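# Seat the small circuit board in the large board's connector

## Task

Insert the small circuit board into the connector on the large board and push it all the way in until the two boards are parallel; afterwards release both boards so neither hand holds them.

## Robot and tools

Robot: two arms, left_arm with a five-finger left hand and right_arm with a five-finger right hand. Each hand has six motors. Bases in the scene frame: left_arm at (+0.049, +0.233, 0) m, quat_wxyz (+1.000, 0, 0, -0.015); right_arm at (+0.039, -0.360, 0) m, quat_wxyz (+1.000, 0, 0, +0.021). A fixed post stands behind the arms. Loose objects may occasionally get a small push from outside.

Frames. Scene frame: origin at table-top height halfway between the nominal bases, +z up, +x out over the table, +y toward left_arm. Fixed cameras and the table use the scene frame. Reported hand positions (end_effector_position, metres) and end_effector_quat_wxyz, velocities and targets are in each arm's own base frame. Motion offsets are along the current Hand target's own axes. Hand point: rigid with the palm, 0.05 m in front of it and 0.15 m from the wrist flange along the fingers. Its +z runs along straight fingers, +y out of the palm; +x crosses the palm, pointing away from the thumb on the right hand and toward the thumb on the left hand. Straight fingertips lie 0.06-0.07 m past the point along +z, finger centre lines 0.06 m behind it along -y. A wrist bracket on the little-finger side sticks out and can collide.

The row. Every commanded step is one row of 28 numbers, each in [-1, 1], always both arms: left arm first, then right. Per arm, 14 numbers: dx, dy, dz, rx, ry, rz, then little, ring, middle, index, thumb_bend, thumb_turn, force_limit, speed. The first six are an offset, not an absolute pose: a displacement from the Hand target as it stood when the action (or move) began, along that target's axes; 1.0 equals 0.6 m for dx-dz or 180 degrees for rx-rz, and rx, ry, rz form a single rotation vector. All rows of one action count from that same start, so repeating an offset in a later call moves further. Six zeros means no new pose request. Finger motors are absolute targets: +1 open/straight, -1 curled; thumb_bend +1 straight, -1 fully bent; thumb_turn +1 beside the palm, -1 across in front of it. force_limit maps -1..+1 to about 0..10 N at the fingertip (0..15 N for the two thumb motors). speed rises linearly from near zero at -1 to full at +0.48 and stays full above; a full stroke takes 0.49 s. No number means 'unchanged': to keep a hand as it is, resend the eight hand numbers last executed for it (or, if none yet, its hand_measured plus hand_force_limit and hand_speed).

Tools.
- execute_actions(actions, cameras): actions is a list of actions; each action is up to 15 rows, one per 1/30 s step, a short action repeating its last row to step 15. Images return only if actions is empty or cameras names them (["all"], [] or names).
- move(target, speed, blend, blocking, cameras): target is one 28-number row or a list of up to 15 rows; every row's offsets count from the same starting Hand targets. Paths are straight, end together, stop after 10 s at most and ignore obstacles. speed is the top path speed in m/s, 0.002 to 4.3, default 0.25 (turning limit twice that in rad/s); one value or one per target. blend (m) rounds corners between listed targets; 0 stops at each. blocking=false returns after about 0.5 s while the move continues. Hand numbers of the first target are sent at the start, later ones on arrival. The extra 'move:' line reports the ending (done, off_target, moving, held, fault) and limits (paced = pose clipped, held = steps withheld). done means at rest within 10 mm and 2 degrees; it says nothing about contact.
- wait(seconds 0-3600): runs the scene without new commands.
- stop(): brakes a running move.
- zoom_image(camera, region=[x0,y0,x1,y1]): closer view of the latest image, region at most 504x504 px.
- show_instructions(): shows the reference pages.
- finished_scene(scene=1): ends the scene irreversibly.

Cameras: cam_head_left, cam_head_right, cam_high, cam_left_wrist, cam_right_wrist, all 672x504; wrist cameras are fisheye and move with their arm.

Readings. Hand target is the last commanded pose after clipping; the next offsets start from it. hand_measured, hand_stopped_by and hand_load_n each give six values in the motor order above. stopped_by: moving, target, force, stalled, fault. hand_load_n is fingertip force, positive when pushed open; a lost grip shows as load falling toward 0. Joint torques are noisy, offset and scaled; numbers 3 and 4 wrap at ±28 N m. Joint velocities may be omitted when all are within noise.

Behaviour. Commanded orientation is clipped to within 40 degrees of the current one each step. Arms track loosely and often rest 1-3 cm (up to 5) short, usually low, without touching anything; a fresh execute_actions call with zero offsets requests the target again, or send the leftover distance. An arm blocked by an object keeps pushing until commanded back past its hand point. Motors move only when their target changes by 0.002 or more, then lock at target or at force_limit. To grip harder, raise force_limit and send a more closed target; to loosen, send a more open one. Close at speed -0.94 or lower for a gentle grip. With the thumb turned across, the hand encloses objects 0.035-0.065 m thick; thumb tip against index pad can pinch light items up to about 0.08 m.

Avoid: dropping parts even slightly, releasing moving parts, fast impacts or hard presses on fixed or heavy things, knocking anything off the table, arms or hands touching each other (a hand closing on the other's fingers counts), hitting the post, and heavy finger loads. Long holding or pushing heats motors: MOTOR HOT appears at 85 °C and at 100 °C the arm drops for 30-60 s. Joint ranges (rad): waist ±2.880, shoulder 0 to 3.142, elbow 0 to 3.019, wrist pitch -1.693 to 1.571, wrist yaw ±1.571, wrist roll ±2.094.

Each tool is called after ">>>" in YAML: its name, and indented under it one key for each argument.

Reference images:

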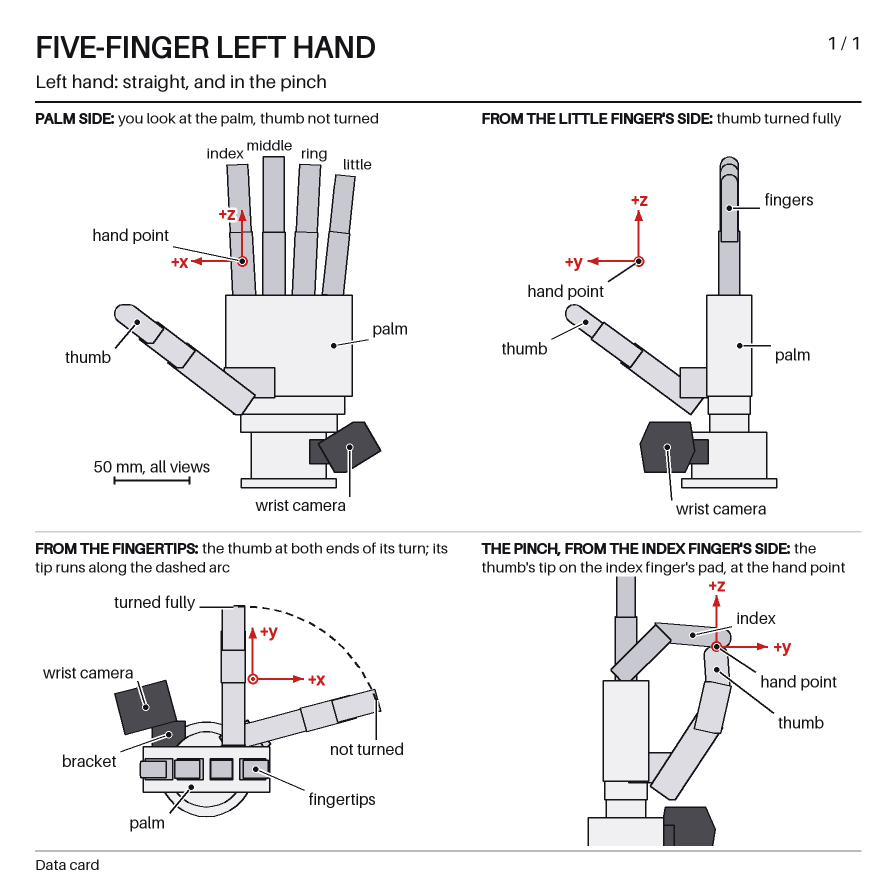

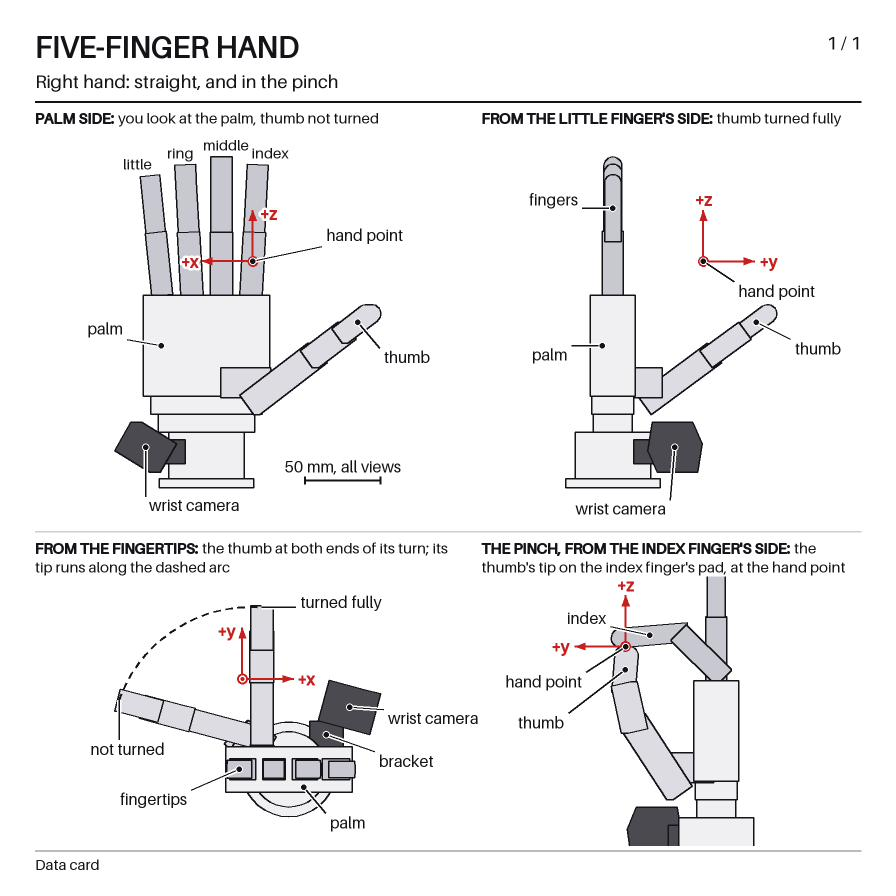

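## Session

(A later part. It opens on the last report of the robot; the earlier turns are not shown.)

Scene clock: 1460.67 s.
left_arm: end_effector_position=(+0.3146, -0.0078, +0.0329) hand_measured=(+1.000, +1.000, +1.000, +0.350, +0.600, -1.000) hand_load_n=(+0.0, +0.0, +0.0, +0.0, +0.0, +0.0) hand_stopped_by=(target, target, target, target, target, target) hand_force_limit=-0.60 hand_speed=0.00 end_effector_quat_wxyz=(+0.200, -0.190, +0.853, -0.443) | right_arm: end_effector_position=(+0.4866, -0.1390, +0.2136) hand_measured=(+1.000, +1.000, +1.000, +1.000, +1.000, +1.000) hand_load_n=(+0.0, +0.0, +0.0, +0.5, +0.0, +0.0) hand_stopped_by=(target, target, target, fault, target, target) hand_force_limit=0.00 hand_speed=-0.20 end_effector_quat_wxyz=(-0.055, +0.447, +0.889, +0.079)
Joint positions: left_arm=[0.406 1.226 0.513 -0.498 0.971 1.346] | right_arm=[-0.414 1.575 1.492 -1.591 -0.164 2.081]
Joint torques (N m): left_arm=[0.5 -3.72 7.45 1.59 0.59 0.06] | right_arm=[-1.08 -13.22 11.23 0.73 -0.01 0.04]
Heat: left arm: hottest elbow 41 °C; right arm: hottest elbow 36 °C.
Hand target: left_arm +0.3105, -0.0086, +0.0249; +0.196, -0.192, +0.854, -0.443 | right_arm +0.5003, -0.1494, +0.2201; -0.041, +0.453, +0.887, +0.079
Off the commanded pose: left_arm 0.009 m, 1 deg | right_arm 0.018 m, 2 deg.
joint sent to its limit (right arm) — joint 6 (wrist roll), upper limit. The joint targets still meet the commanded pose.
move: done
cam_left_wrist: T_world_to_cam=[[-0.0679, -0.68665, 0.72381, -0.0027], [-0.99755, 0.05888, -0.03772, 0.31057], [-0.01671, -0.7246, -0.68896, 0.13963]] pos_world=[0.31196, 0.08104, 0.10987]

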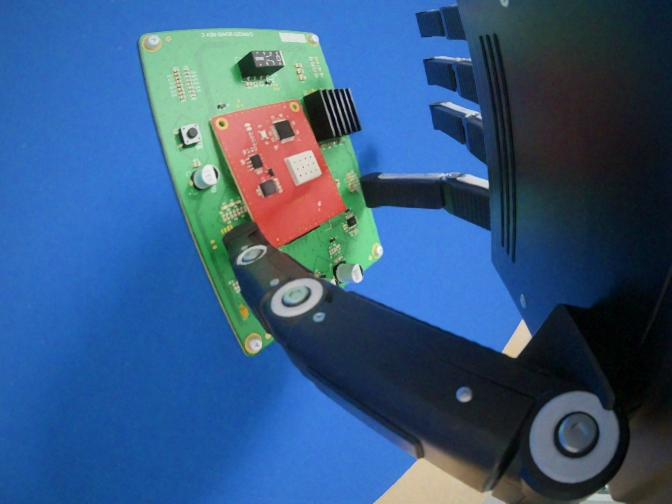

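>>> move:
  target: [0,0,0,0,0,0,1,1,1,-0.2,0.6,-1,-0.5,-0.9,0,0,0,0,0,0,1,1,1,1,1,1,0,-0.2]
  cameras: ["cam_left_wrist"]

>>> zoom_image:
  camera: "cam_left_wrist"
  region: [180, 85, 400, 295]

Scene clock: 1470.43 s.
left_arm: end_effector_position=(+0.3146, -0.0082, +0.0332) hand_measured=(+1.000, +1.000, +1.000, -0.200, +0.600, -1.000) hand_load_n=(+0.0, +0.0, +0.0, +0.5, +0.0, +0.0) hand_stopped_by=(target, target, target, target, target, target) hand_force_limit=-0.50 hand_speed=-0.90 end_effector_quat_wxyz=(+0.200, -0.190, +0.853, -0.444) | right_arm: end_effector_position=(+0.4866, -0.1390, +0.2136) hand_measured=(+1.000, +1.000, +1.000, +1.000, +1.000, +1.000) hand_load_n=(+0.0, +0.0, +0.0, +0.0, +0.0, +0.0) hand_stopped_by=(target, target, target, fault, target, target) hand_force_limit=0.00 hand_speed=-0.20 end_effector_quat_wxyz=(-0.055, +0.447, +0.889, +0.079)
Joint positions: left_arm=[0.406 1.226 0.513 -0.498 0.973 1.346] | right_arm=[-0.414 1.575 1.492 -1.591 -0.164 2.081]
Joint torques (N m): left_arm=[0.21 -4.37 7.35 1.63 0.45 0.06] | right_arm=[-1.03 -13.51 11.25 0.7 -0.02 0.06]
Heat: left arm: hottest elbow 40 °C; right arm: hottest elbow 36 °C.
Hand target: left_arm +0.3105, -0.0086, +0.0249; +0.196, -0.192, +0.854, -0.443 | right_arm +0.5003, -0.1494, +0.2201; -0.041, +0.453, +0.887, +0.079
Off the commanded pose: left_arm 0.009 m, 1 deg | right_arm 0.018 m, 2 deg.
joint sent to its limit (right arm) — joint 6 (wrist roll), upper limit. The joint targets still meet the commanded pose.
move: done
cam_left_wrist: T_world_to_cam=[[-0.06907, -0.68514, 0.72513, -0.00287], [-0.99747, 0.05959, -0.0387, 0.31071], [-0.0167, -0.72597, -0.68752, 0.13943]] pos_world=[0.31206, 0.08074, 0.10997]

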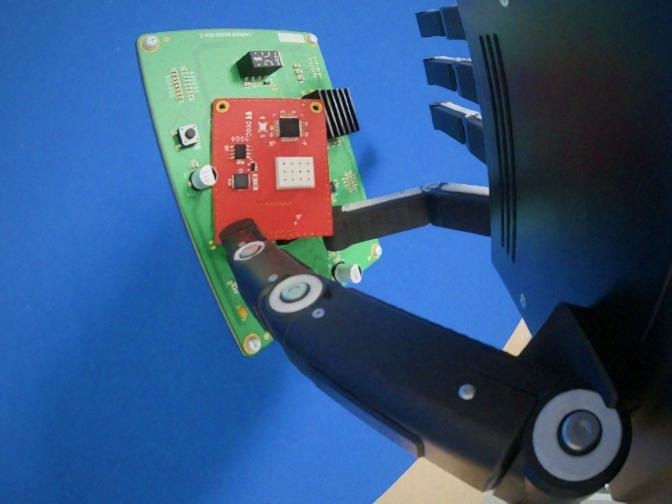

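Scaled by 2.291 from the camera's image (finer frame: 960x720).

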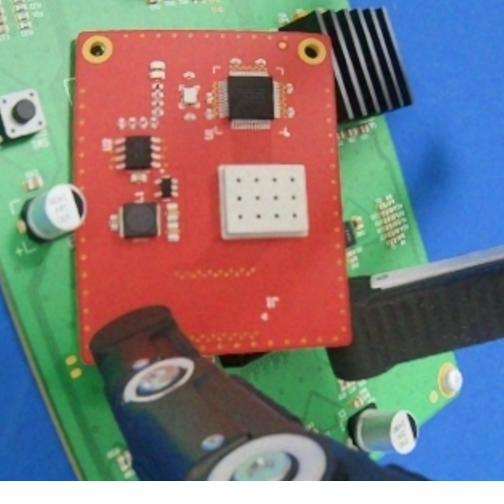

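>>> move:
  target:
    - [0,0,0,0,0,0,1,1,1,0.4,0.6,-1,-0.5,-0.4,0,0,0,0,0,0,1,1,1,1,1,1,0,-0.2]
    - [-0.0089,0.0087,-0.0113,0,0,0,1,1,1,0.4,0.6,-1,-0.5,-0.4,0,0,0,0,0,0,1,1,1,1,1,1,0,-0.2]
    - [-0.015,-0.1053,-0.0802,0,0,0,1,1,1,0.4,0.6,-1,-0.5,-0.4,0,0,0,0,0,0,1,1,1,1,1,1,0,-0.2]
  cameras: ["cam_left_wrist","cam_head_left"]
  speed: [0.05,0.05,0.25]

>>> zoom_image:
  camera: "cam_left_wrist"
  region: [100, 40, 340, 300]

Scene clock: 1484.80 s.
left_arm: end_effector_position=(+0.2872, -0.0140, +0.0865) hand_measured=(+1.000, +1.000, +1.000, +0.400, +0.600, -1.000) hand_load_n=(+0.0, +0.0, +0.0, +0.0, +0.5, +0.0) hand_stopped_by=(target, target, target, target, target, target) hand_force_limit=-0.50 hand_speed=-0.40 end_effector_quat_wxyz=(+0.177, -0.204, +0.852, -0.448) | right_arm: end_effector_position=(+0.4866, -0.1390, +0.2136) hand_measured=(+1.000, +1.000, +1.000, +1.000, +1.000, +1.000) hand_load_n=(+0.0, +0.0, +0.0, +0.0, +0.0, +0.0) hand_stopped_by=(target, target, target, fault, target, target) hand_force_limit=0.00 hand_speed=-0.20 end_effector_quat_wxyz=(-0.055, +0.447, +0.889, +0.079)
Joint positions: left_arm=[0.429 1.06 0.574 -0.808 0.98 1.382] | right_arm=[-0.414 1.575 1.492 -1.591 -0.164 2.081]
Joint torques (N m): left_arm=[0.91 -4.25 14.27 0.61 0.58 0.1] | right_arm=[-1.03 -13.16 11.21 0.76 -0.01 0.06]
Heat: left arm: hottest elbow 39 °C; right arm: hottest elbow 36 °C.
Hand target: left_arm +0.3037, -0.0050, +0.1044; +0.196, -0.192, +0.854, -0.443 | right_arm +0.5003, -0.1494, +0.2201; -0.041, +0.453, +0.887, +0.079
Off the commanded pose: left_arm 0.026 m, 3 deg | right_arm 0.018 m, 2 deg.
joint sent to its limit (right arm) — joint 6 (wrist roll), upper limit. The joint targets still meet the commanded pose.
move: off_target (left_arm)
cam_left_wrist: T_world_to_cam=[[-0.03152, -0.66903, 0.74257, -0.05942], [-0.99828, 0.05778, 0.00969, 0.28183], [-0.04939, -0.74099, -0.6697, 0.17909]] pos_world=[0.28832, 0.07667, 0.16133]
Images, in order (width x height): cam_head_left 672x504, cam_left_wrist 672x504.

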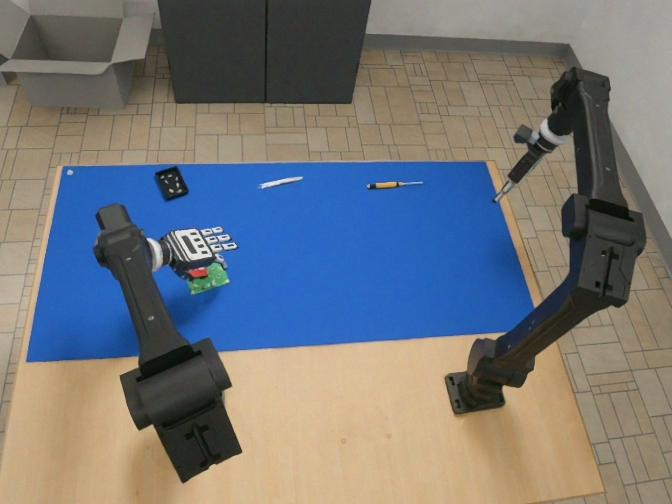

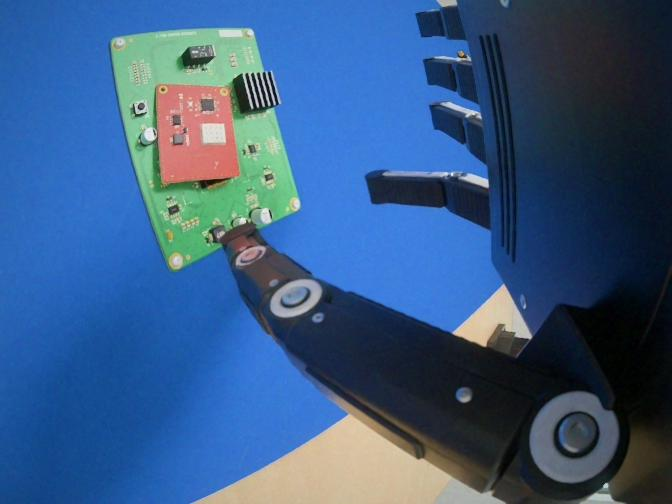

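Scaled by 1.938 from the camera's image (finer frame: 960x720).

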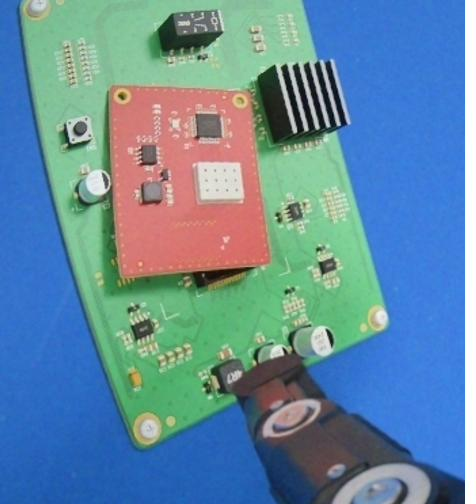

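>>> move:
  target:
    - [-0.0155,0.0693,0.0357,0,0,0,1,1,1,0.4,0.6,-1,-0.5,-0.4,0,0,0,0,0,0,1,1,1,1,1,1,0,-0.2]
    - [-0.0058,0.1178,0.0668,0,0,0,1,1,1,0.4,0.6,-1,-0.5,-0.4,0,0,0,0,0,0,1,1,1,1,1,1,0,-0.2]
    - [0.0058,0.1053,0.0827,0,0,0,1,1,1,0.4,0.6,-1,-0.5,-0.4,0,0,0,0,0,0,1,1,1,1,1,1,0,-0.2]
  cameras: ["cam_left_wrist"]
  speed: [0.2,0.06,0.03]

>>> zoom_image:
  camera: "cam_left_wrist"
  region: [180, 85, 400, 295]

Scene clock: 1537.50 s.
left_arm: end_effector_position=(+0.3215, -0.0013, +0.0288) hand_measured=(+1.000, +1.000, +1.000, +0.400, +0.600, -1.000) hand_load_n=(+0.0, +0.0, -0.5, +0.0, +0.5, +0.0) hand_stopped_by=(target, target, target, target, target, target) hand_force_limit=-0.50 hand_speed=-0.40 end_effector_quat_wxyz=(+0.200, -0.191, +0.853, -0.442) | right_arm: end_effector_position=(+0.4866, -0.1390, +0.2136) hand_measured=(+1.000, +1.000, +1.000, +1.000, +1.000, +1.000) hand_load_n=(+0.0, +0.0, +0.0, +0.0, +0.0, +0.0) hand_stopped_by=(target, target, target, fault, target, target) hand_force_limit=0.00 hand_speed=-0.20 end_effector_quat_wxyz=(-0.055, +0.447, +0.889, +0.079)
Joint positions: left_arm=[0.417 1.265 0.532 -0.491 0.973 1.363] | right_arm=[-0.414 1.575 1.492 -1.591 -0.164 2.081]
Joint torques (N m): left_arm=[-0.15 -6.36 6.69 1.44 0.5 -0.11] | right_arm=[-1.14 -12.86 11.11 0.77 0 0.04]
Heat: left arm: hottest elbow 44 °C; right arm: hottest elbow 36 °C.
Hand target: left_arm +0.3159, -0.0068, +0.0250; +0.196, -0.192, +0.854, -0.443 | right_arm +0.5003, -0.1494, +0.2201; -0.041, +0.453, +0.887, +0.079
Off the commanded pose: left_arm 0.009 m, 1 deg | right_arm 0.018 m, 2 deg.
joint sent to its limit (right arm) — joint 6 (wrist roll), upper limit. The joint targets still meet the commanded pose.
move: done
cam_left_wrist: T_world_to_cam=[[-0.06703, -0.68786, 0.72274, 0.005], [-0.99762, 0.05777, -0.03754, 0.31702], [-0.01593, -0.72354, -0.6901, 0.14141]] pos_world=[0.31885, 0.08744, 0.10587]

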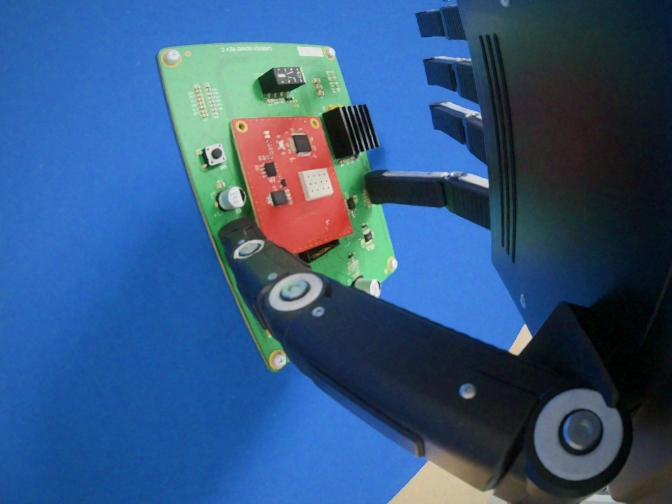

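Scaled by 2.291 from the camera's image (finer frame: 960x720).

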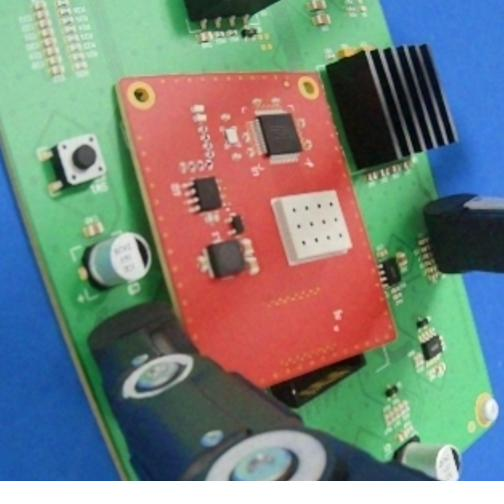

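>>> move:
  target:
    - [0,-0.0125,-0.008,0,0,0,1,1,1,0.4,0.6,-1,-0.5,-0.4,0,0,0,0,0,0,1,1,1,1,1,1,0,-0.2]
    - [0.0044,-0.0171,-0.0021,0,0,0,1,1,1,0.4,0.6,-1,-0.5,-0.4,0,0,0,0,0,0,1,1,1,1,1,1,0,-0.2]
  cameras: ["cam_left_wrist"]
  speed: [0.05,0.03]

>>> zoom_image:
  camera: "cam_left_wrist"
  region: [180, 85, 400, 295]

Scene clock: 1546.87 s.
left_arm: end_effector_position=(+0.3210, -0.0080, +0.0374) hand_measured=(+1.000, +1.000, +1.000, +0.400, +0.600, -1.000) hand_load_n=(+0.0, +0.0, -0.5, +0.0, +0.0, +0.0) hand_stopped_by=(target, target, target, target, target, target) hand_force_limit=-0.50 hand_speed=-0.40 end_effector_quat_wxyz=(+0.199, -0.190, +0.853, -0.443) | right_arm: end_effector_position=(+0.4866, -0.1390, +0.2136) hand_measured=(+1.000, +1.000, +1.000, +1.000, +1.000, +1.000) hand_load_n=(+0.0, +0.0, +0.0, +0.0, +0.0, +0.0) hand_stopped_by=(target, target, target, fault, target, target) hand_force_limit=0.00 hand_speed=-0.20 end_effector_quat_wxyz=(-0.055, +0.447, +0.889, +0.079)
Joint positions: left_arm=[0.396 1.231 0.532 -0.5 0.967 1.332] | right_arm=[-0.414 1.575 1.492 -1.591 -0.164 2.081]
Joint torques (N m): left_arm=[-0.26 -6.59 6.82 1.39 0.51 -0.1] | right_arm=[-1.14 -13.22 11.19 0.76 -0.02 0.03]
Heat: left arm: hottest elbow 43 °C; right arm: hottest elbow 36 °C.
Hand target: left_arm +0.3146, -0.0127, +0.0337; +0.196, -0.192, +0.854, -0.443 | right_arm +0.5003, -0.1494, +0.2201; -0.041, +0.453, +0.887, +0.079
Off the commanded pose: left_arm 0.009 m, 0 deg | right_arm 0.018 m, 2 deg.
joint sent to its limit (right arm) — joint 6 (wrist roll), upper limit. The joint targets still meet the commanded pose.
move: done
cam_left_wrist: T_world_to_cam=[[-0.06802, -0.68708, 0.72339, -0.0056], [-0.99752, 0.06, -0.03681, 0.31714], [-0.01811, -0.7241, -0.68946, 0.14309]] pos_world=[0.31856, 0.08074, 0.11437]

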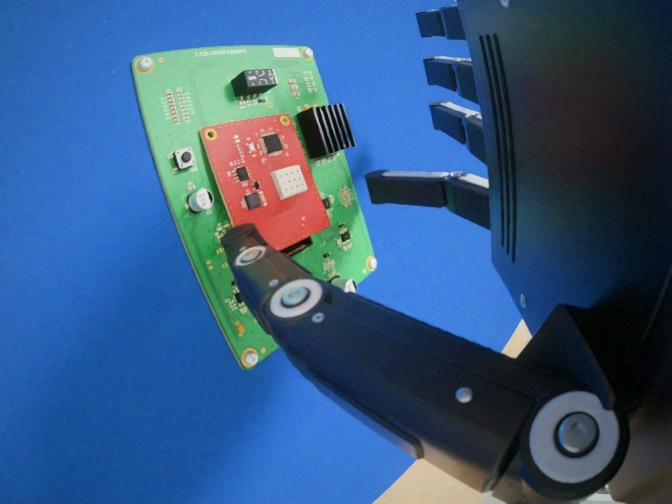

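Scaled by 2.291 from the camera's image (finer frame: 960x720).

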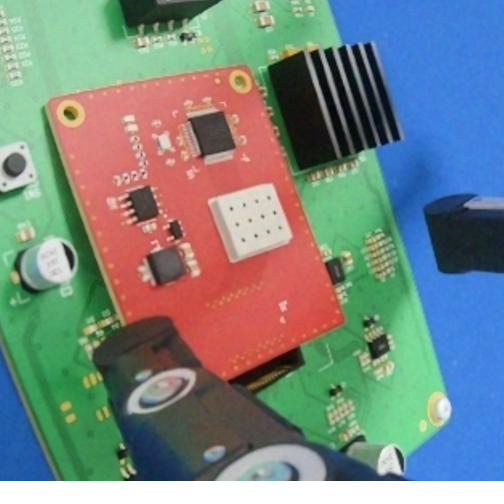

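>>> move:
  target:
    - [-0.0012,-0.06,-0.045,0,0,0,1,1,1,0.4,0.6,-1,-0.5,-0.4,0,0,0,0,0,0,1,1,1,1,1,1,0,-0.2]
  cameras: ["cam_left_wrist"]
  speed: [0.25]

>>> zoom_image:
  camera: "cam_left_wrist"
  region: [110, 30, 330, 290]

Scene clock: 1556.33 s.
left_arm: end_effector_position=(+0.2952, -0.0188, +0.0648) hand_measured=(+1.000, +1.000, +1.000, +0.400, +0.600, -1.000) hand_load_n=(+0.0, +0.0, +0.0, +0.0, +0.0, +0.0) hand_stopped_by=(target, target, target, target, target, target) hand_force_limit=-0.50 hand_speed=-0.40 end_effector_quat_wxyz=(+0.183, -0.200, +0.853, -0.445) | right_arm: end_effector_position=(+0.4866, -0.1390, +0.2136) hand_measured=(+1.000, +1.000, +1.000, +1.000, +1.000, +1.000) hand_load_n=(+0.0, +0.0, -0.5, +0.0, +0.0, +0.5) hand_stopped_by=(target, target, target, fault, target, target) hand_force_limit=0.00 hand_speed=-0.20 end_effector_quat_wxyz=(-0.055, +0.447, +0.889, +0.079)
Joint positions: left_arm=[0.396 1.1 0.532 -0.667 0.967 1.33] | right_arm=[-0.414 1.575 1.492 -1.591 -0.164 2.081]
Joint torques (N m): left_arm=[0.67 -4.25 12.78 0.7 0.69 0.09] | right_arm=[-0.91 -12.86 11.12 0.72 -0.02 0.02]
Heat: left arm: hottest elbow 41 °C; right arm: hottest elbow 36 °C.
Hand target: left_arm +0.3072, -0.0132, +0.0781; +0.196, -0.192, +0.854, -0.443 | right_arm +0.5003, -0.1494, +0.2201; -0.041, +0.453, +0.887, +0.079
Off the commanded pose: left_arm 0.019 m, 2 deg | right_arm 0.018 m, 2 deg.
joint sent to its limit (right arm) — joint 6 (wrist roll), upper limit. The joint targets still meet the commanded pose.
move: off_target (left_arm)
cam_left_wrist: T_world_to_cam=[[-0.04128, -0.67631, 0.73546, -0.04305], [-0.99828, 0.05852, -0.00222, 0.29114], [-0.04154, -0.73429, -0.67756, 0.15975]] pos_world=[0.2955, 0.07116, 0.14055]

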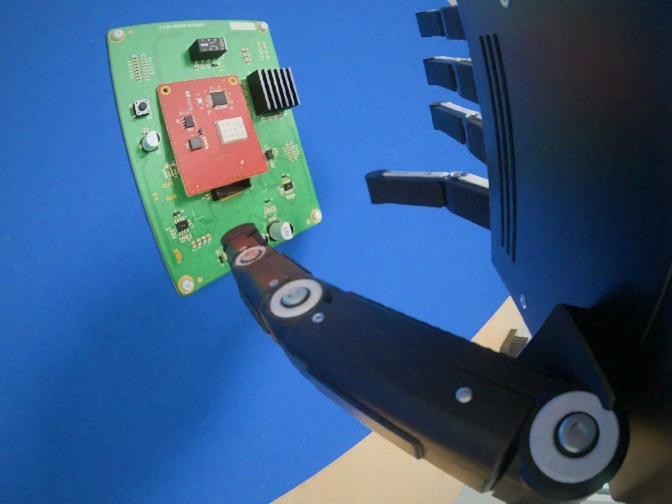

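Scaled by 1.938 from the camera's image (finer frame: 960x720).

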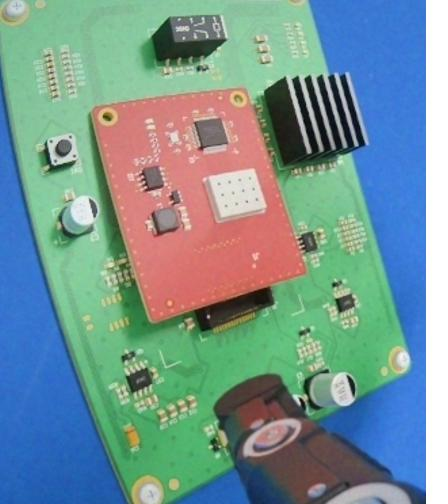

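>>> move:
  target:
    - [-0.028,0.0337,0.0132,0,0,0,1,1,1,0.4,0.6,-1,-0.5,-0.4,0,0,0,0,0,0,1,1,1,1,1,1,0,-0.2]
    - [-0.0185,0.0815,0.0438,0,0,0,1,1,1,0.4,0.6,-1,-0.5,-0.4,0,0,0,0,0,0,1,1,1,1,1,1,0,-0.2]
  cameras: ["cam_left_wrist"]
  speed: [0.2,0.06]

>>> zoom_image:
  camera: "cam_left_wrist"
  region: [180, 85, 400, 295]

Scene clock: 1582.83 s.
left_arm: end_effector_position=(+0.3210, -0.0009, +0.0296) hand_measured=(+1.000, +1.000, +1.000, +0.400, +0.600, -1.000) hand_load_n=(-0.5, +0.0, +0.0, +0.0, +0.0, +0.0) hand_stopped_by=(target, target, target, target, target, target) hand_force_limit=-0.50 hand_speed=-0.40 end_effector_quat_wxyz=(+0.195, -0.193, +0.853, -0.443) | right_arm: end_effector_position=(+0.4866, -0.1390, +0.2136) hand_measured=(+1.000, +1.000, +1.000, +1.000, +1.000, +1.000) hand_load_n=(+0.0, +0.0, +0.0, +0.0, +0.0, +0.0) hand_stopped_by=(target, target, target, fault, target, target) hand_force_limit=0.00 hand_speed=-0.20 end_effector_quat_wxyz=(-0.055, +0.447, +0.889, +0.079)
Joint positions: left_arm=[0.419 1.27 0.54 -0.51 0.975 1.367] | right_arm=[-0.414 1.575 1.492 -1.591 -0.164 2.081]
Joint torques (N m): left_arm=[0.91 -4.13 8.29 1.62 0.6 0.06] | right_arm=[-1.08 -13.1 11.18 0.75 -0.01 0.05]
Heat: left arm: hottest elbow 42 °C; right arm: hottest elbow 36 °C.
Hand target: left_arm +0.3223, +0.0006, +0.0253; +0.196, -0.192, +0.854, -0.443 | right_arm +0.5003, -0.1494, +0.2201; -0.041, +0.453, +0.887, +0.079
Off the commanded pose: left_arm 0.005 m, 0 deg | right_arm 0.018 m, 2 deg.
joint sent to its limit (right arm) — joint 6 (wrist roll), upper limit. The joint targets still meet the commanded pose.
move: done
cam_left_wrist: T_world_to_cam=[[-0.05948, -0.6838, 0.72724, 0.00212], [-0.99795, 0.05806, -0.02702, 0.31636], [-0.02375, -0.72735, -0.68585, 0.14458]] pos_world=[0.31927, 0.08824, 0.10617]

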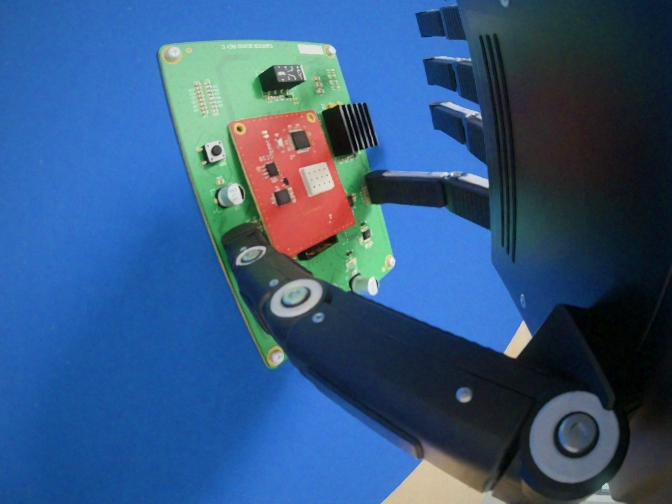

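Scaled by 2.291 from the camera's image (finer frame: 960x720).

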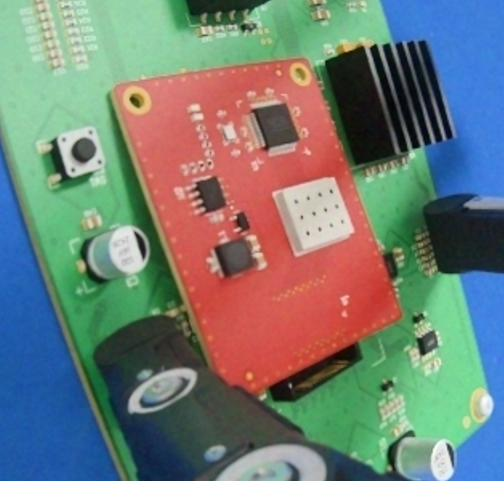

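>>> move:
  target:
    - [0.0005,-0.1497,-0.096,0,0,0,1,1,1,0.4,0.6,-1,-0.5,-0.4,0,0,0,0,0,0,1,1,1,1,1,1,0,-0.2]
    - [0.0011,0.0017,0.0002,0,0,0,1,1,1,0.4,0.6,-1,-0.5,-0.4,0,0,0,0,0,0,1,1,1,1,1,1,0,-0.2]
  cameras: ["cam_left_wrist"]
  speed: [0.25,0.08]

>>> zoom_image:
  camera: "cam_left_wrist"
  region: [180, 85, 400, 295]

Scene clock: 1594.50 s.
left_arm: end_effector_position=(+0.3257, +0.0008, +0.0323) hand_measured=(+1.000, +1.000, +1.000, +0.400, +0.600, -1.000) hand_load_n=(-0.5, +0.0, +0.0, +0.0, +0.0, +0.0) hand_stopped_by=(target, target, target, target, target, target) hand_force_limit=-0.50 hand_speed=-0.40 end_effector_quat_wxyz=(+0.199, -0.190, +0.854, -0.442) | right_arm: end_effector_position=(+0.4866, -0.1390, +0.2136) hand_measured=(+1.000, +1.000, +1.000, +1.000, +1.000, +1.000) hand_load_n=(+0.0, +0.0, +0.0, +0.0, +0.0, +0.0) hand_stopped_by=(target, target, target, fault, target, target) hand_force_limit=0.00 hand_speed=-0.20 end_effector_quat_wxyz=(-0.055, +0.447, +0.889, +0.079)
Joint positions: left_arm=[0.418 1.272 0.55 -0.509 0.974 1.37] | right_arm=[-0.414 1.575 1.492 -1.591 -0.164 2.081]
Joint torques (N m): left_arm=[0.91 -5.36 7.51 1.5 0.63 0.12] | right_arm=[-1.08 -13.45 11.21 0.69 -0.02 0.07]
Heat: left arm: hottest elbow 41 °C; right arm: hottest elbow 36 °C.
Hand target: left_arm +0.3217, +0.0007, +0.0243; +0.196, -0.192, +0.854, -0.443 | right_arm +0.5003, -0.1494, +0.2201; -0.041, +0.453, +0.887, +0.079
Off the commanded pose: left_arm 0.009 m, 1 deg | right_arm 0.018 m, 2 deg.
joint sent to its limit (right arm) — joint 6 (wrist roll), upper limit. The joint targets still meet the commanded pose.
move: done
cam_left_wrist: T_world_to_cam=[[-0.06858, -0.68753, 0.72291, 0.00467], [-0.99747, 0.06084, -0.03677, 0.32112], [-0.0187, -0.72361, -0.68996, 0.1463]] pos_world=[0.32336, 0.08954, 0.10938]

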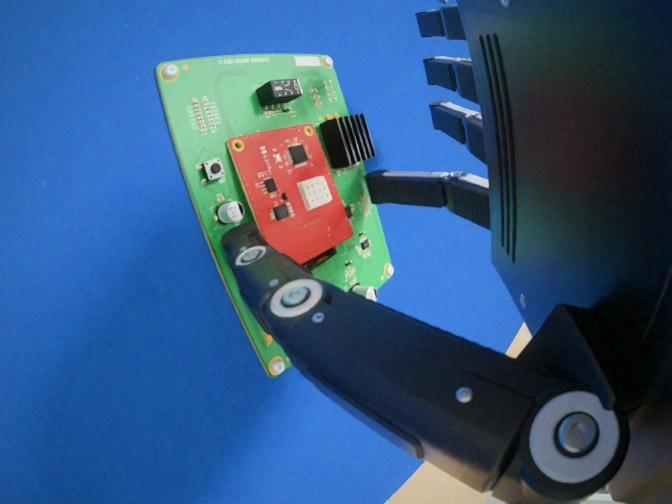

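Scaled by 2.291 from the camera's image (finer frame: 960x720).

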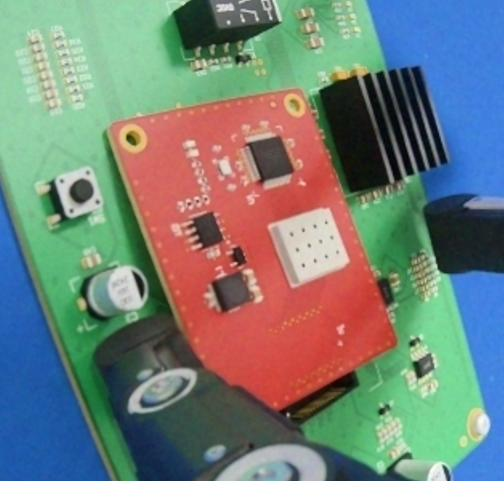

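>>> move:
  target: [0.0039,-0.0042,0.0053,0,0,0,1,1,1,0.4,0.6,-1,-0.5,-0.4,0,0,0,0,0,0,1,1,1,1,1,1,0,-0.2]
  cameras: ["cam_left_wrist"]
  speed: 0.03

>>> zoom_image:
  camera: "cam_left_wrist"
  region: [180, 85, 400, 295]

Scene clock: 1600.57 s.
left_arm: end_effector_position=(+0.3264, +0.0004, +0.0307) hand_measured=(+1.000, +1.000, +1.000, +0.400, +0.600, -1.000) hand_load_n=(+0.0, +0.0, +0.0, +0.0, +0.0, +0.5) hand_stopped_by=(target, target, target, target, target, target) hand_force_limit=-0.50 hand_speed=-0.40 end_effector_quat_wxyz=(+0.203, -0.188, +0.853, -0.442) | right_arm: end_effector_position=(+0.4866, -0.1390, +0.2136) hand_measured=(+1.000, +1.000, +1.000, +1.000, +1.000, +1.000) hand_load_n=(+0.0, +0.0, +0.0, +0.0, +0.0, +0.0) hand_stopped_by=(target, target, target, fault, target, target) hand_force_limit=0.00 hand_speed=-0.20 end_effector_quat_wxyz=(-0.055, +0.447, +0.889, +0.079)
Joint positions: left_arm=[0.416 1.272 0.543 -0.488 0.974 1.364] | right_arm=[-0.414 1.575 1.492 -1.591 -0.164 2.081]
Joint torques (N m): left_arm=[-0.15 -5.36 7.09 1.69 0.46 0] | right_arm=[-1.14 -13.04 11.17 0.75 -0.01 0.06]
Heat: left arm: hottest elbow 41 °C; right arm: hottest elbow 36 °C.
Hand target: left_arm +0.3217, -0.0040, +0.0243; +0.196, -0.192, +0.854, -0.443 | right_arm +0.5003, -0.1494, +0.2201; -0.041, +0.453, +0.887, +0.079
Off the commanded pose: left_arm 0.009 m, 1 deg | right_arm 0.018 m, 2 deg.
joint sent to its limit (right arm) — joint 6 (wrist roll), upper limit. The joint targets still meet the commanded pose.
move: done
cam_left_wrist: T_world_to_cam=[[-0.0733, -0.68956, 0.72051, 0.00723], [-0.99724, 0.05947, -0.04455, 0.32198], [-0.01213, -0.72178, -0.69201, 0.14283]] pos_world=[0.32335, 0.08893, 0.10798]

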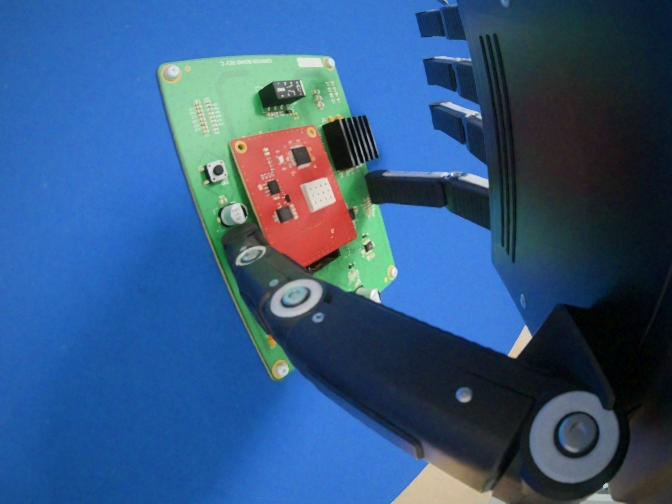

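Scaled by 2.291 from the camera's image (finer frame: 960x720).

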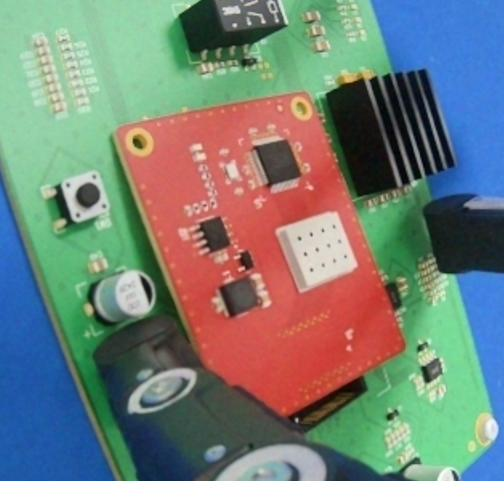

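>>> move:
  target: [0.0046,-0.0049,0.0063,0,0,0,1,1,1,0.4,0.6,-1,-0.5,-0.4,0,0,0,0,0,0,1,1,1,1,1,1,0,-0.2]
  cameras: ["cam_left_wrist"]
  speed: 0.03

>>> zoom_image:
  camera: "cam_left_wrist"
  region: [180, 85, 400, 295]

Scene clock: 1607.90 s.
left_arm: end_effector_position=(+0.3269, -0.0042, +0.0290) hand_measured=(+1.000, +1.000, +1.000, +0.400, +0.600, -1.000) hand_load_n=(+0.0, +0.0, +0.0, +0.0, +0.5, +0.0) hand_stopped_by=(target, target, target, target, target, target) hand_force_limit=-0.50 hand_speed=-0.40 end_effector_quat_wxyz=(+0.200, -0.191, +0.853, -0.442) | right_arm: end_effector_position=(+0.4866, -0.1390, +0.2136) hand_measured=(+1.000, +1.000, +1.000, +1.000, +1.000, +1.000) hand_load_n=(+0.0, +0.0, +0.0, +0.0, -0.5, +0.0) hand_stopped_by=(target, target, target, fault, target, target) hand_force_limit=0.00 hand_speed=-0.20 end_effector_quat_wxyz=(-0.055, +0.447, +0.889, +0.079)
Joint positions: left_arm=[0.4 1.272 0.536 -0.463 0.967 1.333] | right_arm=[-0.414 1.575 1.492 -1.591 -0.164 2.081]
Joint torques (N m): left_arm=[-0.26 -6.3 6.9 1.76 0.45 -0.11] | right_arm=[-1.03 -13.27 11.18 0.75 0.01 0.05]
Heat: left arm: hottest elbow 40 °C; right arm: hottest elbow 36 °C.
Hand target: left_arm +0.3217, -0.0095, +0.0243; +0.196, -0.192, +0.854, -0.443 | right_arm +0.5003, -0.1494, +0.2201; -0.041, +0.453, +0.887, +0.079
Off the commanded pose: left_arm 0.009 m, 1 deg | right_arm 0.018 m, 2 deg.
joint sent to its limit (right arm) — joint 6 (wrist roll), upper limit. The joint targets still meet the commanded pose.
move: done
cam_left_wrist: T_world_to_cam=[[-0.06663, -0.68759, 0.72304, 0.00303], [-0.99767, 0.05661, -0.0381, 0.32265], [-0.01473, -0.72389, -0.68976, 0.13914]] pos_world=[0.32415, 0.08454, 0.10607]

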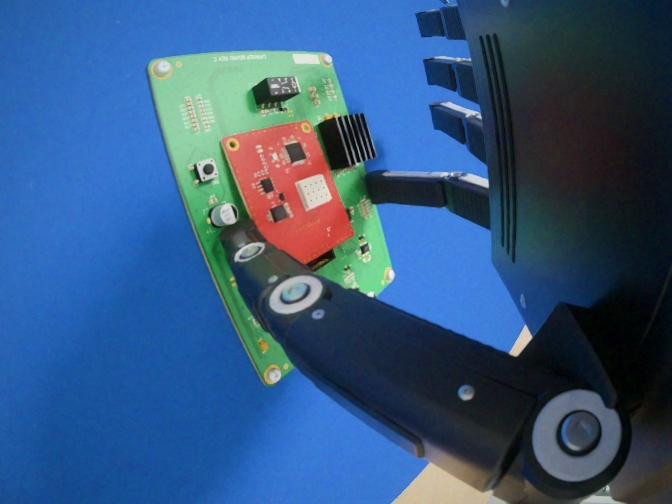

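Scaled by 2.291 from the camera's image (finer frame: 960x720).

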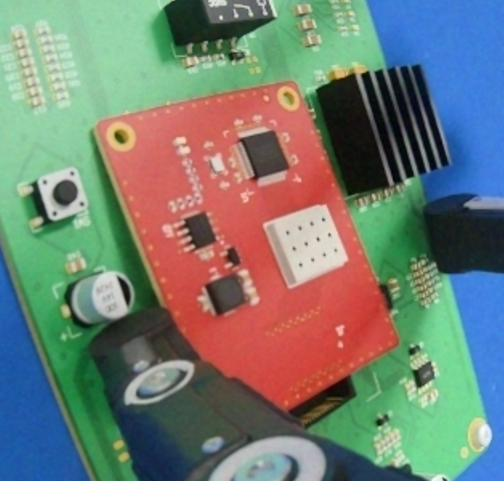

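>>> move:
  target: [0,0,0,0,0,0,1,1,1,-0.25,0.6,-1,-0.5,-0.92,0,0,0,0,0,0,1,1,1,1,1,1,0,-0.2]
  cameras: ["cam_left_wrist"]

>>> zoom_image:
  camera: "cam_left_wrist"
  region: [180, 85, 400, 295]

Scene clock: 1614.53 s.
left_arm: end_effector_position=(+0.3273, -0.0077, +0.0300) hand_measured=(+1.000, +1.000, +1.000, +0.034, +0.600, -1.000) hand_load_n=(+0.0, +0.0, +0.0, +2.5, +1.0, +0.0) hand_stopped_by=(target, target, target, force, target, target) hand_force_limit=-0.50 hand_speed=-0.92 end_effector_quat_wxyz=(+0.198, -0.189, +0.852, -0.446) | right_arm: end_effector_position=(+0.4866, -0.1390, +0.2136) hand_measured=(+1.000, +1.000, +1.000, +1.000, +1.000, +1.000) hand_load_n=(+0.0, +0.0, +0.0, +0.0, +0.0, +0.5) hand_stopped_by=(target, target, target, fault, target, target) hand_force_limit=0.00 hand_speed=-0.20 end_effector_quat_wxyz=(-0.055, +0.447, +0.889, +0.079)
Joint positions: left_arm=[0.393 1.272 0.536 -0.46 0.974 1.326] | right_arm=[-0.414 1.575 1.492 -1.591 -0.164 2.081]
Joint torques (N m): left_arm=[-0.32 -6.59 7.09 1.46 0.28 -0.05] | right_arm=[-1.26 -12.98 11.18 0.69 -0.04 0.04]
Heat: left arm: hottest elbow 40 °C; right arm: hottest elbow 36 °C.
Hand target: left_arm +0.3217, -0.0094, +0.0243; +0.196, -0.192, +0.854, -0.443 | right_arm +0.5003, -0.1494, +0.2201; -0.041, +0.453, +0.887, +0.079
Off the commanded pose: left_arm 0.008 m, 1 deg | right_arm 0.018 m, 2 deg.
joint sent to its limit (right arm) — joint 6 (wrist roll), upper limit. The joint targets still meet the commanded pose.
move: done
cam_left_wrist: T_world_to_cam=[[-0.07075, -0.68132, 0.72856, 0.00113], [-0.99732, 0.06206, -0.03881, 0.32315], [-0.01877, -0.72935, -0.68388, 0.13839]] pos_world=[0.32496, 0.08165, 0.10636]

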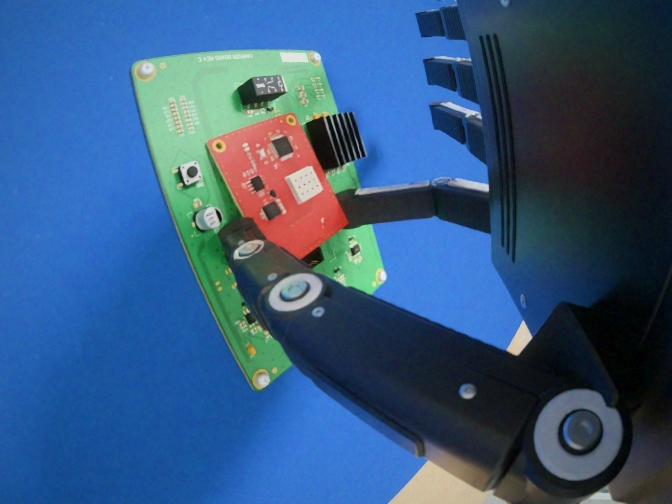

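Scaled by 2.291 from the camera's image (finer frame: 960x720).

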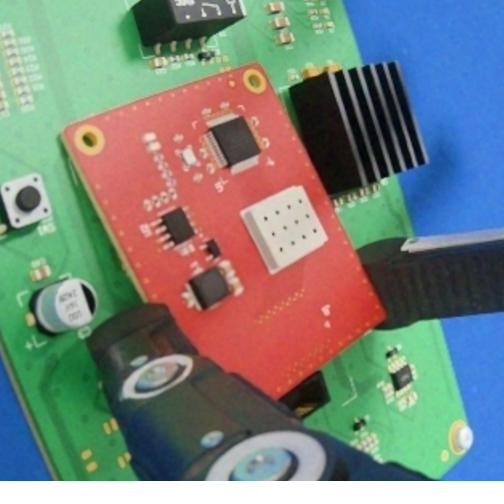

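>>> move:
  target:
    - [0,0,0,0,0,0,1,1,1,-0.3,0.6,-1,-0.3,-0.92,0,0,0,0,0,0,1,1,1,1,1,1,0,-0.2]
    - [0,-0.0832,-0.0532,0,0,0,1,1,1,-0.3,0.6,-1,-0.3,-0.92,0,0,0,0,0,0,1,1,1,1,1,1,0,-0.2]
  cameras: ["cam_left_wrist","cam_head_left","cam_head_right"]
  speed: [0.05,0.12]

>>> zoom_image:
  camera: "cam_left_wrist"
  region: [110, 30, 370, 290]

>>> zoom_image:
  camera: "cam_head_left"
  region: [175, 230, 245, 300]

Scene clock: 1623.77 s.
left_arm: end_effector_position=(+0.2968, -0.0202, +0.0643) hand_measured=(+1.000, +1.000, +1.000, +0.022, +0.600, -1.000) hand_load_n=(+0.0, +0.0, +0.0, +3.5, +4.0, -0.5) hand_stopped_by=(target, target, target, force, target, target) hand_force_limit=-0.30 hand_speed=-0.92 end_effector_quat_wxyz=(+0.179, -0.202, +0.853, -0.446) | right_arm: end_effector_position=(+0.4866, -0.1390, +0.2136) hand_measured=(+1.000, +1.000, +1.000, +1.000, +1.000, +1.000) hand_load_n=(+0.0, +0.0, +0.0, +0.0, +0.0, +0.0) hand_stopped_by=(target, target, target, fault, target, target) hand_force_limit=0.00 hand_speed=-0.20 end_effector_quat_wxyz=(-0.055, +0.447, +0.889, +0.079)
Joint positions: left_arm=[0.389 1.109 0.536 -0.661 0.965 1.318] | right_arm=[-0.414 1.575 1.492 -1.591 -0.164 2.081]
Joint torques (N m): left_arm=[0.44 -5.13 13.76 0.5 0.55 0.03] | right_arm=[-1.2 -13.22 11.21 0.79 -0.03 0.06]
Heat: left arm: hottest elbow 39 °C; right arm: hottest elbow 36 °C.
Hand target: left_arm +0.3133, -0.0145, +0.0828; +0.196, -0.192, +0.854, -0.443 | right_arm +0.5003, -0.1494, +0.2201; -0.041, +0.453, +0.887, +0.079
Off the commanded pose: left_arm 0.025 m, 2 deg | right_arm 0.018 m, 2 deg.
joint sent to its limit (right arm) — joint 6 (wrist roll), upper limit. The joint targets still meet the commanded pose.
move: off_target (left_arm)
cam_left_wrist: T_world_to_cam=[[-0.03563, -0.67332, 0.73849, -0.04535], [-0.99828, 0.05838, 0.00506, 0.2923], [-0.04653, -0.73704, -0.67424, 0.15964]] pos_world=[0.29761, 0.07006, 0.13964]
Images, in order (width x height): cam_head_left 672x504, cam_head_right 672x504, cam_left_wrist 672x504.

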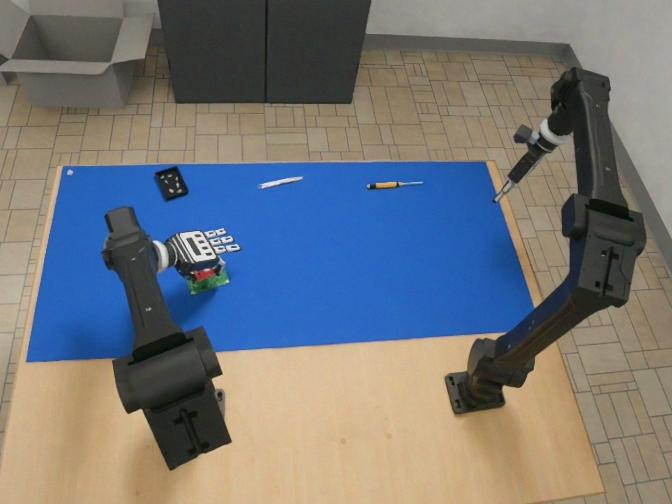

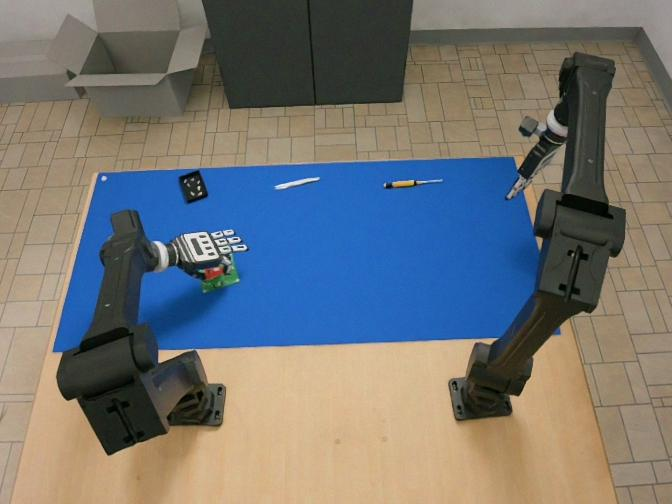

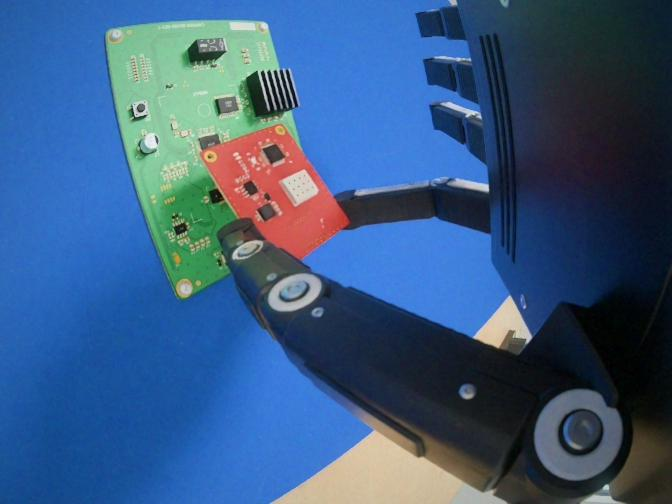

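Scaled by 1.938 from the camera's image (finer frame: 960x720).

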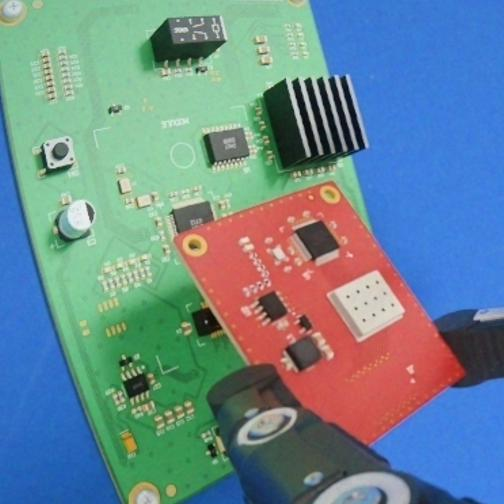

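Scaled by 7.200 from the camera's image (finer frame: 960x720).

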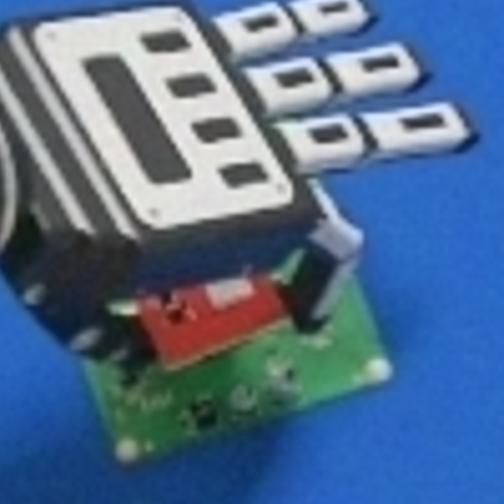

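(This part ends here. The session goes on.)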